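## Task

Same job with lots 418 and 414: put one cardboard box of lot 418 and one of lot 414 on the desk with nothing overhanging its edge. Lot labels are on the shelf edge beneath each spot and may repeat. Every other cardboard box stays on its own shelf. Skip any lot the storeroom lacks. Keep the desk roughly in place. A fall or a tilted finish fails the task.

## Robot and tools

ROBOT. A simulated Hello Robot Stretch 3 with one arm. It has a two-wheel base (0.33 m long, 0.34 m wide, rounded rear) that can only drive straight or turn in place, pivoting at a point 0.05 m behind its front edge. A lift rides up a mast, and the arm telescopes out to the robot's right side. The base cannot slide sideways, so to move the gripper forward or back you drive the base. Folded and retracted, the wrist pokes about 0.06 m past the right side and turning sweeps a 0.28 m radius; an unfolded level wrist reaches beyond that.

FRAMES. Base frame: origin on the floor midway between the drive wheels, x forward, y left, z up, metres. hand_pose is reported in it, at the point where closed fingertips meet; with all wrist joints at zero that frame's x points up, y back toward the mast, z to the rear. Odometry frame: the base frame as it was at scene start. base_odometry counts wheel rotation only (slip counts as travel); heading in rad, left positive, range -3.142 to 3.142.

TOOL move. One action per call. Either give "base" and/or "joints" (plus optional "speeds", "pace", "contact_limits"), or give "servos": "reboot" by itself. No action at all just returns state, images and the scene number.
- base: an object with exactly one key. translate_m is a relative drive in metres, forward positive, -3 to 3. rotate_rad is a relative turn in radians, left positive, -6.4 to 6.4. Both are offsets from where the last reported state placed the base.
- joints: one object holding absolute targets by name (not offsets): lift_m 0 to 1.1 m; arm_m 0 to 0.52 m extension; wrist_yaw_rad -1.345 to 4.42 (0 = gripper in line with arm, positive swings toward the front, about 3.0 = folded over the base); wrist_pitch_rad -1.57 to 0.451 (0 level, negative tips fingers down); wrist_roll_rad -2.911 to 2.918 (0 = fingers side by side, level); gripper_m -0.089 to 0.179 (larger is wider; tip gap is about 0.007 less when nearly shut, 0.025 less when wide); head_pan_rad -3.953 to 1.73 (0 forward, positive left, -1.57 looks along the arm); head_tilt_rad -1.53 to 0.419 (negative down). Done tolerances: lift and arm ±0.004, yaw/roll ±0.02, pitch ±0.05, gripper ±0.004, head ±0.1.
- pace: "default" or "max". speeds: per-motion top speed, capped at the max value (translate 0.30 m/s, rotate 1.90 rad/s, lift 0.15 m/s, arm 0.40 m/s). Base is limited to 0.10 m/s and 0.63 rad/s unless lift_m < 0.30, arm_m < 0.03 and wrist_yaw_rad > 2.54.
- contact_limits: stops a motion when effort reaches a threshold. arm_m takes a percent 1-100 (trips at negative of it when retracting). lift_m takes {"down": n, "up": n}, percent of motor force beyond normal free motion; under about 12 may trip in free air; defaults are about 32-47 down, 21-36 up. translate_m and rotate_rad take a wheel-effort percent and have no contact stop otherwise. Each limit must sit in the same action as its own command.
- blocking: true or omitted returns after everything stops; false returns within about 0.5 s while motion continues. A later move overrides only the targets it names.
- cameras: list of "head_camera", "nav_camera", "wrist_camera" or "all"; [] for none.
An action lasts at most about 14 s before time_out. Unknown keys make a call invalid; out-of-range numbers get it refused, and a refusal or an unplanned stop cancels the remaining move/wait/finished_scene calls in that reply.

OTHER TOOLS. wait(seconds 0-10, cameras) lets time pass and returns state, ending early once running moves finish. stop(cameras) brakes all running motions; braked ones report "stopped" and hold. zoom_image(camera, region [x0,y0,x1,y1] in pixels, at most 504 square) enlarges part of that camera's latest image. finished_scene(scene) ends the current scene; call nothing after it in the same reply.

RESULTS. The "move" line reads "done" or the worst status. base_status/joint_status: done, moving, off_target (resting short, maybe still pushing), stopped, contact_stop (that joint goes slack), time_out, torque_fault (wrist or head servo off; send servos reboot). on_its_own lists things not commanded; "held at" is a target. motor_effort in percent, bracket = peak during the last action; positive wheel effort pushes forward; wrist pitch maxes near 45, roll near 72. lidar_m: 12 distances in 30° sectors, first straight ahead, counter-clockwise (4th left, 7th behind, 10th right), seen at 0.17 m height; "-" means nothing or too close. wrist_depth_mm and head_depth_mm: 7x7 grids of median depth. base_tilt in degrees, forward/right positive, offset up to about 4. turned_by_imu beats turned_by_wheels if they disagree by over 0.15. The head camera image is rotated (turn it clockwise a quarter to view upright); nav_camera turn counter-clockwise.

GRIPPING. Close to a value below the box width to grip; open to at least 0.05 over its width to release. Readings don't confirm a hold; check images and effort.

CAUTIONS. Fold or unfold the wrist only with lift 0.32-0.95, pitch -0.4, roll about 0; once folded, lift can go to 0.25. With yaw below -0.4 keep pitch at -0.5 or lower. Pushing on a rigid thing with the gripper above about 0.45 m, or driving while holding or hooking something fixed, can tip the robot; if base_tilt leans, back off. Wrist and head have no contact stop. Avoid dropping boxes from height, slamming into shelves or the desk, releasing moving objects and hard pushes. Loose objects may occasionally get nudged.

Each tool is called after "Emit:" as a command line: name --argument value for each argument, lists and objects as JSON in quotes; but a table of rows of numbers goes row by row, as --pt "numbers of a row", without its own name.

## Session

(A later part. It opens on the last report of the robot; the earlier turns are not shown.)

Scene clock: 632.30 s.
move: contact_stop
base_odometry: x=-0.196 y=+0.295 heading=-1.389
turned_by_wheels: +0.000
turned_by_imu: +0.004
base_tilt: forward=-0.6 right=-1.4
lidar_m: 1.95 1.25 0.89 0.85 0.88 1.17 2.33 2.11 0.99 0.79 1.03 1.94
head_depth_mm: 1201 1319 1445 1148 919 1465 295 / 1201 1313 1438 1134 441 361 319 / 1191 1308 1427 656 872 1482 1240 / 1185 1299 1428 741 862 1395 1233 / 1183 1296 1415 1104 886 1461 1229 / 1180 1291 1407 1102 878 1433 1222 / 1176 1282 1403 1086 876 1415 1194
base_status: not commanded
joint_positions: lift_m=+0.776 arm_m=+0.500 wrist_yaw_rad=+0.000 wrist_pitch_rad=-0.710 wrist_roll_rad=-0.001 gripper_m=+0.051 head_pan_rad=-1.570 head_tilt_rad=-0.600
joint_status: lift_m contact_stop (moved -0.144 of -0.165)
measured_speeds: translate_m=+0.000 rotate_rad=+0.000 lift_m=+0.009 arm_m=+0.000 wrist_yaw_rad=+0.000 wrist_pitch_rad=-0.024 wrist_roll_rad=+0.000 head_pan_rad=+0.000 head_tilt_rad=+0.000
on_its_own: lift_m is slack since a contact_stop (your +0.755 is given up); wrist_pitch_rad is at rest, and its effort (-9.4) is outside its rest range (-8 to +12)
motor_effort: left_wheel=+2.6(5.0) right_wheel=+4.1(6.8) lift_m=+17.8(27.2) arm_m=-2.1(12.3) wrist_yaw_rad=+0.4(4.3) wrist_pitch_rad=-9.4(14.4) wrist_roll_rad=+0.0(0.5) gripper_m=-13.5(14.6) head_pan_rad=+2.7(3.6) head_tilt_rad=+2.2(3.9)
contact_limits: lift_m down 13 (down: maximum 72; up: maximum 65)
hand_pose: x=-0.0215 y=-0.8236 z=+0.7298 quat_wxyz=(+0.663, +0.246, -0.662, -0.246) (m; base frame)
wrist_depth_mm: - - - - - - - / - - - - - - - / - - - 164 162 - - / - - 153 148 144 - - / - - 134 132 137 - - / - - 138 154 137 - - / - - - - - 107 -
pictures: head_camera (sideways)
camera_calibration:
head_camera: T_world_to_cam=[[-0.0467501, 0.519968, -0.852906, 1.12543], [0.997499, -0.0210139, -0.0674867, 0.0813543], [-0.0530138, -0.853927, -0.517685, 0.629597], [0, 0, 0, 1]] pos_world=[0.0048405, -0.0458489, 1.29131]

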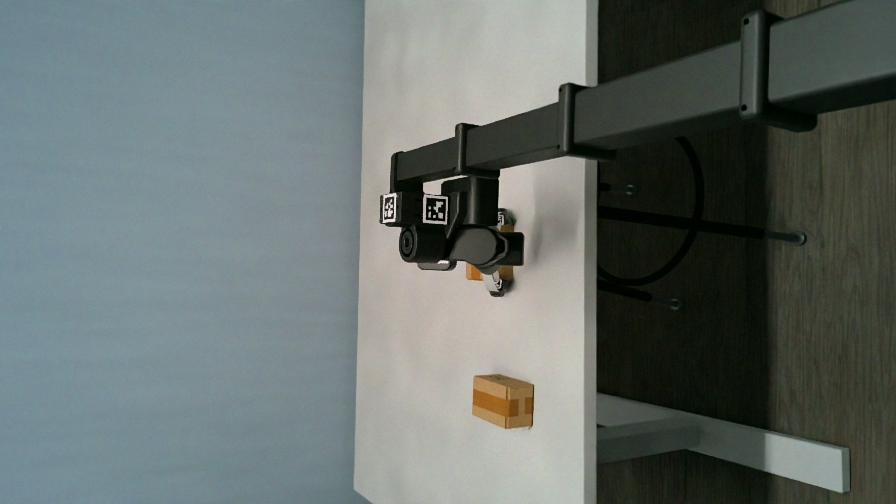

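Emit:
move --joints '{"gripper_m":0.165}'

Emit:
move --joints '{"lift_m":0.93}'

Emit:
move --joints '{"arm_m":0.01}' --cameras '["head_camera"]'

Scene clock: 639.33 s.
move: done
base_odometry: x=-0.196 y=+0.295 heading=-1.389
turned_by_wheels: +0.000
turned_by_imu: -0.001
base_tilt: forward=-0.4 right=-1.2
lidar_m: 1.94 1.25 0.89 0.85 0.88 1.17 2.32 2.11 0.99 0.79 1.03 1.94
head_depth_mm: 1197 1319 1434 1125 907 366 291 / 1190 1309 1430 1125 418 354 1155 / 1186 1298 1422 652 890 1474 1238 / 1183 1294 1416 679 882 1392 1232 / 1175 1296 1405 1092 879 1464 1220 / 1165 1287 1403 1082 873 1429 1219 / 1165 1283 1394 1071 865 1401 1184
base_status: not commanded
joint_positions: lift_m=+0.789 arm_m=+0.500 wrist_yaw_rad=-0.003 wrist_pitch_rad=-0.764 wrist_roll_rad=-0.001 gripper_m=+0.165 head_pan_rad=-1.570 head_tilt_rad=-0.600
joint_status: all done
measured_speeds: all 0
on_its_own: lift_m is slack since a contact_stop (your +0.755 is given up)
motor_effort: left_wheel=+1.2(1.9) right_wheel=+4.9(5.4) lift_m=+27.1(27.7) arm_m=-12.4(13.0) wrist_yaw_rad=+2.3(3.8) wrist_pitch_rad=+0.2(5.8) wrist_roll_rad=+0.2(0.5) gripper_m=+1.1(85.6) head_pan_rad=+2.7(3.4) head_tilt_rad=+2.1(3.4)
contact_limits: lift_m down 13 (down: maximum 72; up: maximum 65)
hand_pose: x=-0.0222 y=-0.8133 z=+0.7326 quat_wxyz=(+0.656, +0.263, -0.656, -0.265) (m; base frame)
wrist_depth_mm: - - - - - - - / - - - - - - - / - - 157 153 155 - - / - - - 139 139 - - / - - 133 132 134 - - / - 123 - 164 161 134 - / - 118 - - - - 102
pictures: none

Scene clock: 641.47 s.
move: done
base_odometry: x=-0.196 y=+0.295 heading=-1.389
turned_by_wheels: +0.000
turned_by_imu: +0.000
base_tilt: forward=-0.3 right=-1.3
lidar_m: 1.95 1.26 0.90 0.85 0.88 1.17 2.33 2.12 0.99 0.79 1.03 1.93
head_depth_mm: 1196 1313 1437 321 - 1456 1248 / 1188 1305 450 364 902 1454 1242 / 1185 1287 582 1062 894 1477 1241 / 1181 1291 608 956 889 1390 1230 / 1172 1289 1412 1043 880 1470 1210 / 1173 1285 1401 1077 876 1421 1211 / 1163 1280 1390 1070 871 1406 1181
base_status: not commanded
joint_positions: lift_m=+0.930 arm_m=+0.500 wrist_yaw_rad=-0.003 wrist_pitch_rad=-0.768 wrist_roll_rad=-0.001 gripper_m=+0.165 head_pan_rad=-1.570 head_tilt_rad=-0.600
joint_status: all done
measured_speeds: all 0
motor_effort: left_wheel=+1.5(1.8) right_wheel=+4.6(5.6) lift_m=+30.9(33.8) arm_m=-11.2(12.6) wrist_yaw_rad=+2.2(3.5) wrist_pitch_rad=+1.0(1.2) wrist_roll_rad=+0.3(0.4) gripper_m=+1.2(1.2) head_pan_rad=+2.6(3.2) head_tilt_rad=+2.7(3.3)
hand_pose: x=-0.0221 y=-0.8125 z=+0.8734 quat_wxyz=(+0.656, +0.264, -0.655, -0.266) (m; base frame)
wrist_depth_mm: - - - - - - - / - - - - - - - / - - - - - - - / - - - - - - - / - 146 - 275 - - - / - 123 - 258 256 134 - / 116 119 - 245 - - 102
pictures: none

Scene clock: 646.27 s.
move: done
base_odometry: x=-0.196 y=+0.295 heading=-1.389
turned_by_wheels: +0.000
turned_by_imu: +0.000
base_tilt: forward=-0.3 right=-1.2
lidar_m: 1.95 1.26 0.90 0.85 0.88 1.17 2.33 2.12 0.99 0.78 1.04 1.93
head_depth_mm: 1195 1311 1447 1133 875 - - / 1190 1312 1432 1123 869 - - / 1185 1311 1427 1115 896 295 - / 1176 1294 1425 1101 892 291 - / 1181 1290 1417 1093 878 1462 1166 / 1171 1286 1401 1080 872 1419 1226 / 1165 1285 1398 1072 867 1404 1187
base_status: not commanded
joint_positions: lift_m=+0.930 arm_m=+0.010 wrist_yaw_rad=-0.003 wrist_pitch_rad=-0.768 wrist_roll_rad=-0.001 gripper_m=+0.165 head_pan_rad=-1.570 head_tilt_rad=-0.600
joint_status: all done
measured_speeds: all 0
motor_effort: left_wheel=+1.2(2.3) right_wheel=+4.3(5.7) lift_m=+27.1(31.3) arm_m=-11.9(15.1) wrist_yaw_rad=+1.2(3.4) wrist_pitch_rad=+1.1(1.2) wrist_roll_rad=+0.3(0.4) gripper_m=+0.5(1.3) head_pan_rad=+2.3(3.2) head_tilt_rad=+2.7(3.2)
hand_pose: x=-0.0221 y=-0.3225 z=+0.8733 quat_wxyz=(+0.656, +0.264, -0.655, -0.266) (m; base frame)
wrist_depth_mm: - - 527 - - - - / - - - - - - - / - - - - - - - / - - - - - - - / - - - - - - - / - 141 - - - 135 - / 116 950 963 945 933 909 110
pictures: head_camera (sideways)
camera_calibration:
head_camera: T_world_to_cam=[[-0.0467501, 0.519968, -0.852906, 1.12543], [0.997499, -0.0210139, -0.0674867, 0.0813543], [-0.0530138, -0.853927, -0.517685, 0.629597], [0, 0, 0, 1]] pos_world=[0.0048405, -0.0458489, 1.29131]

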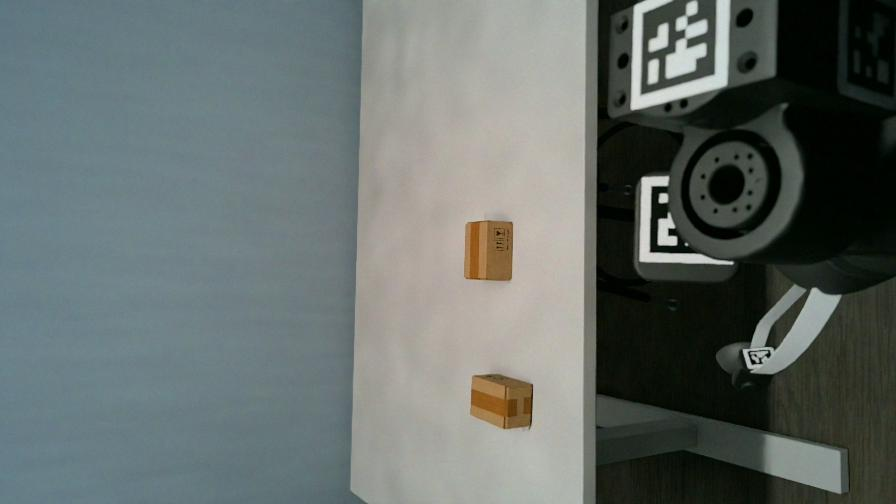

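Emit:
finished_scene --scene 2

The scene is finished: the task was done.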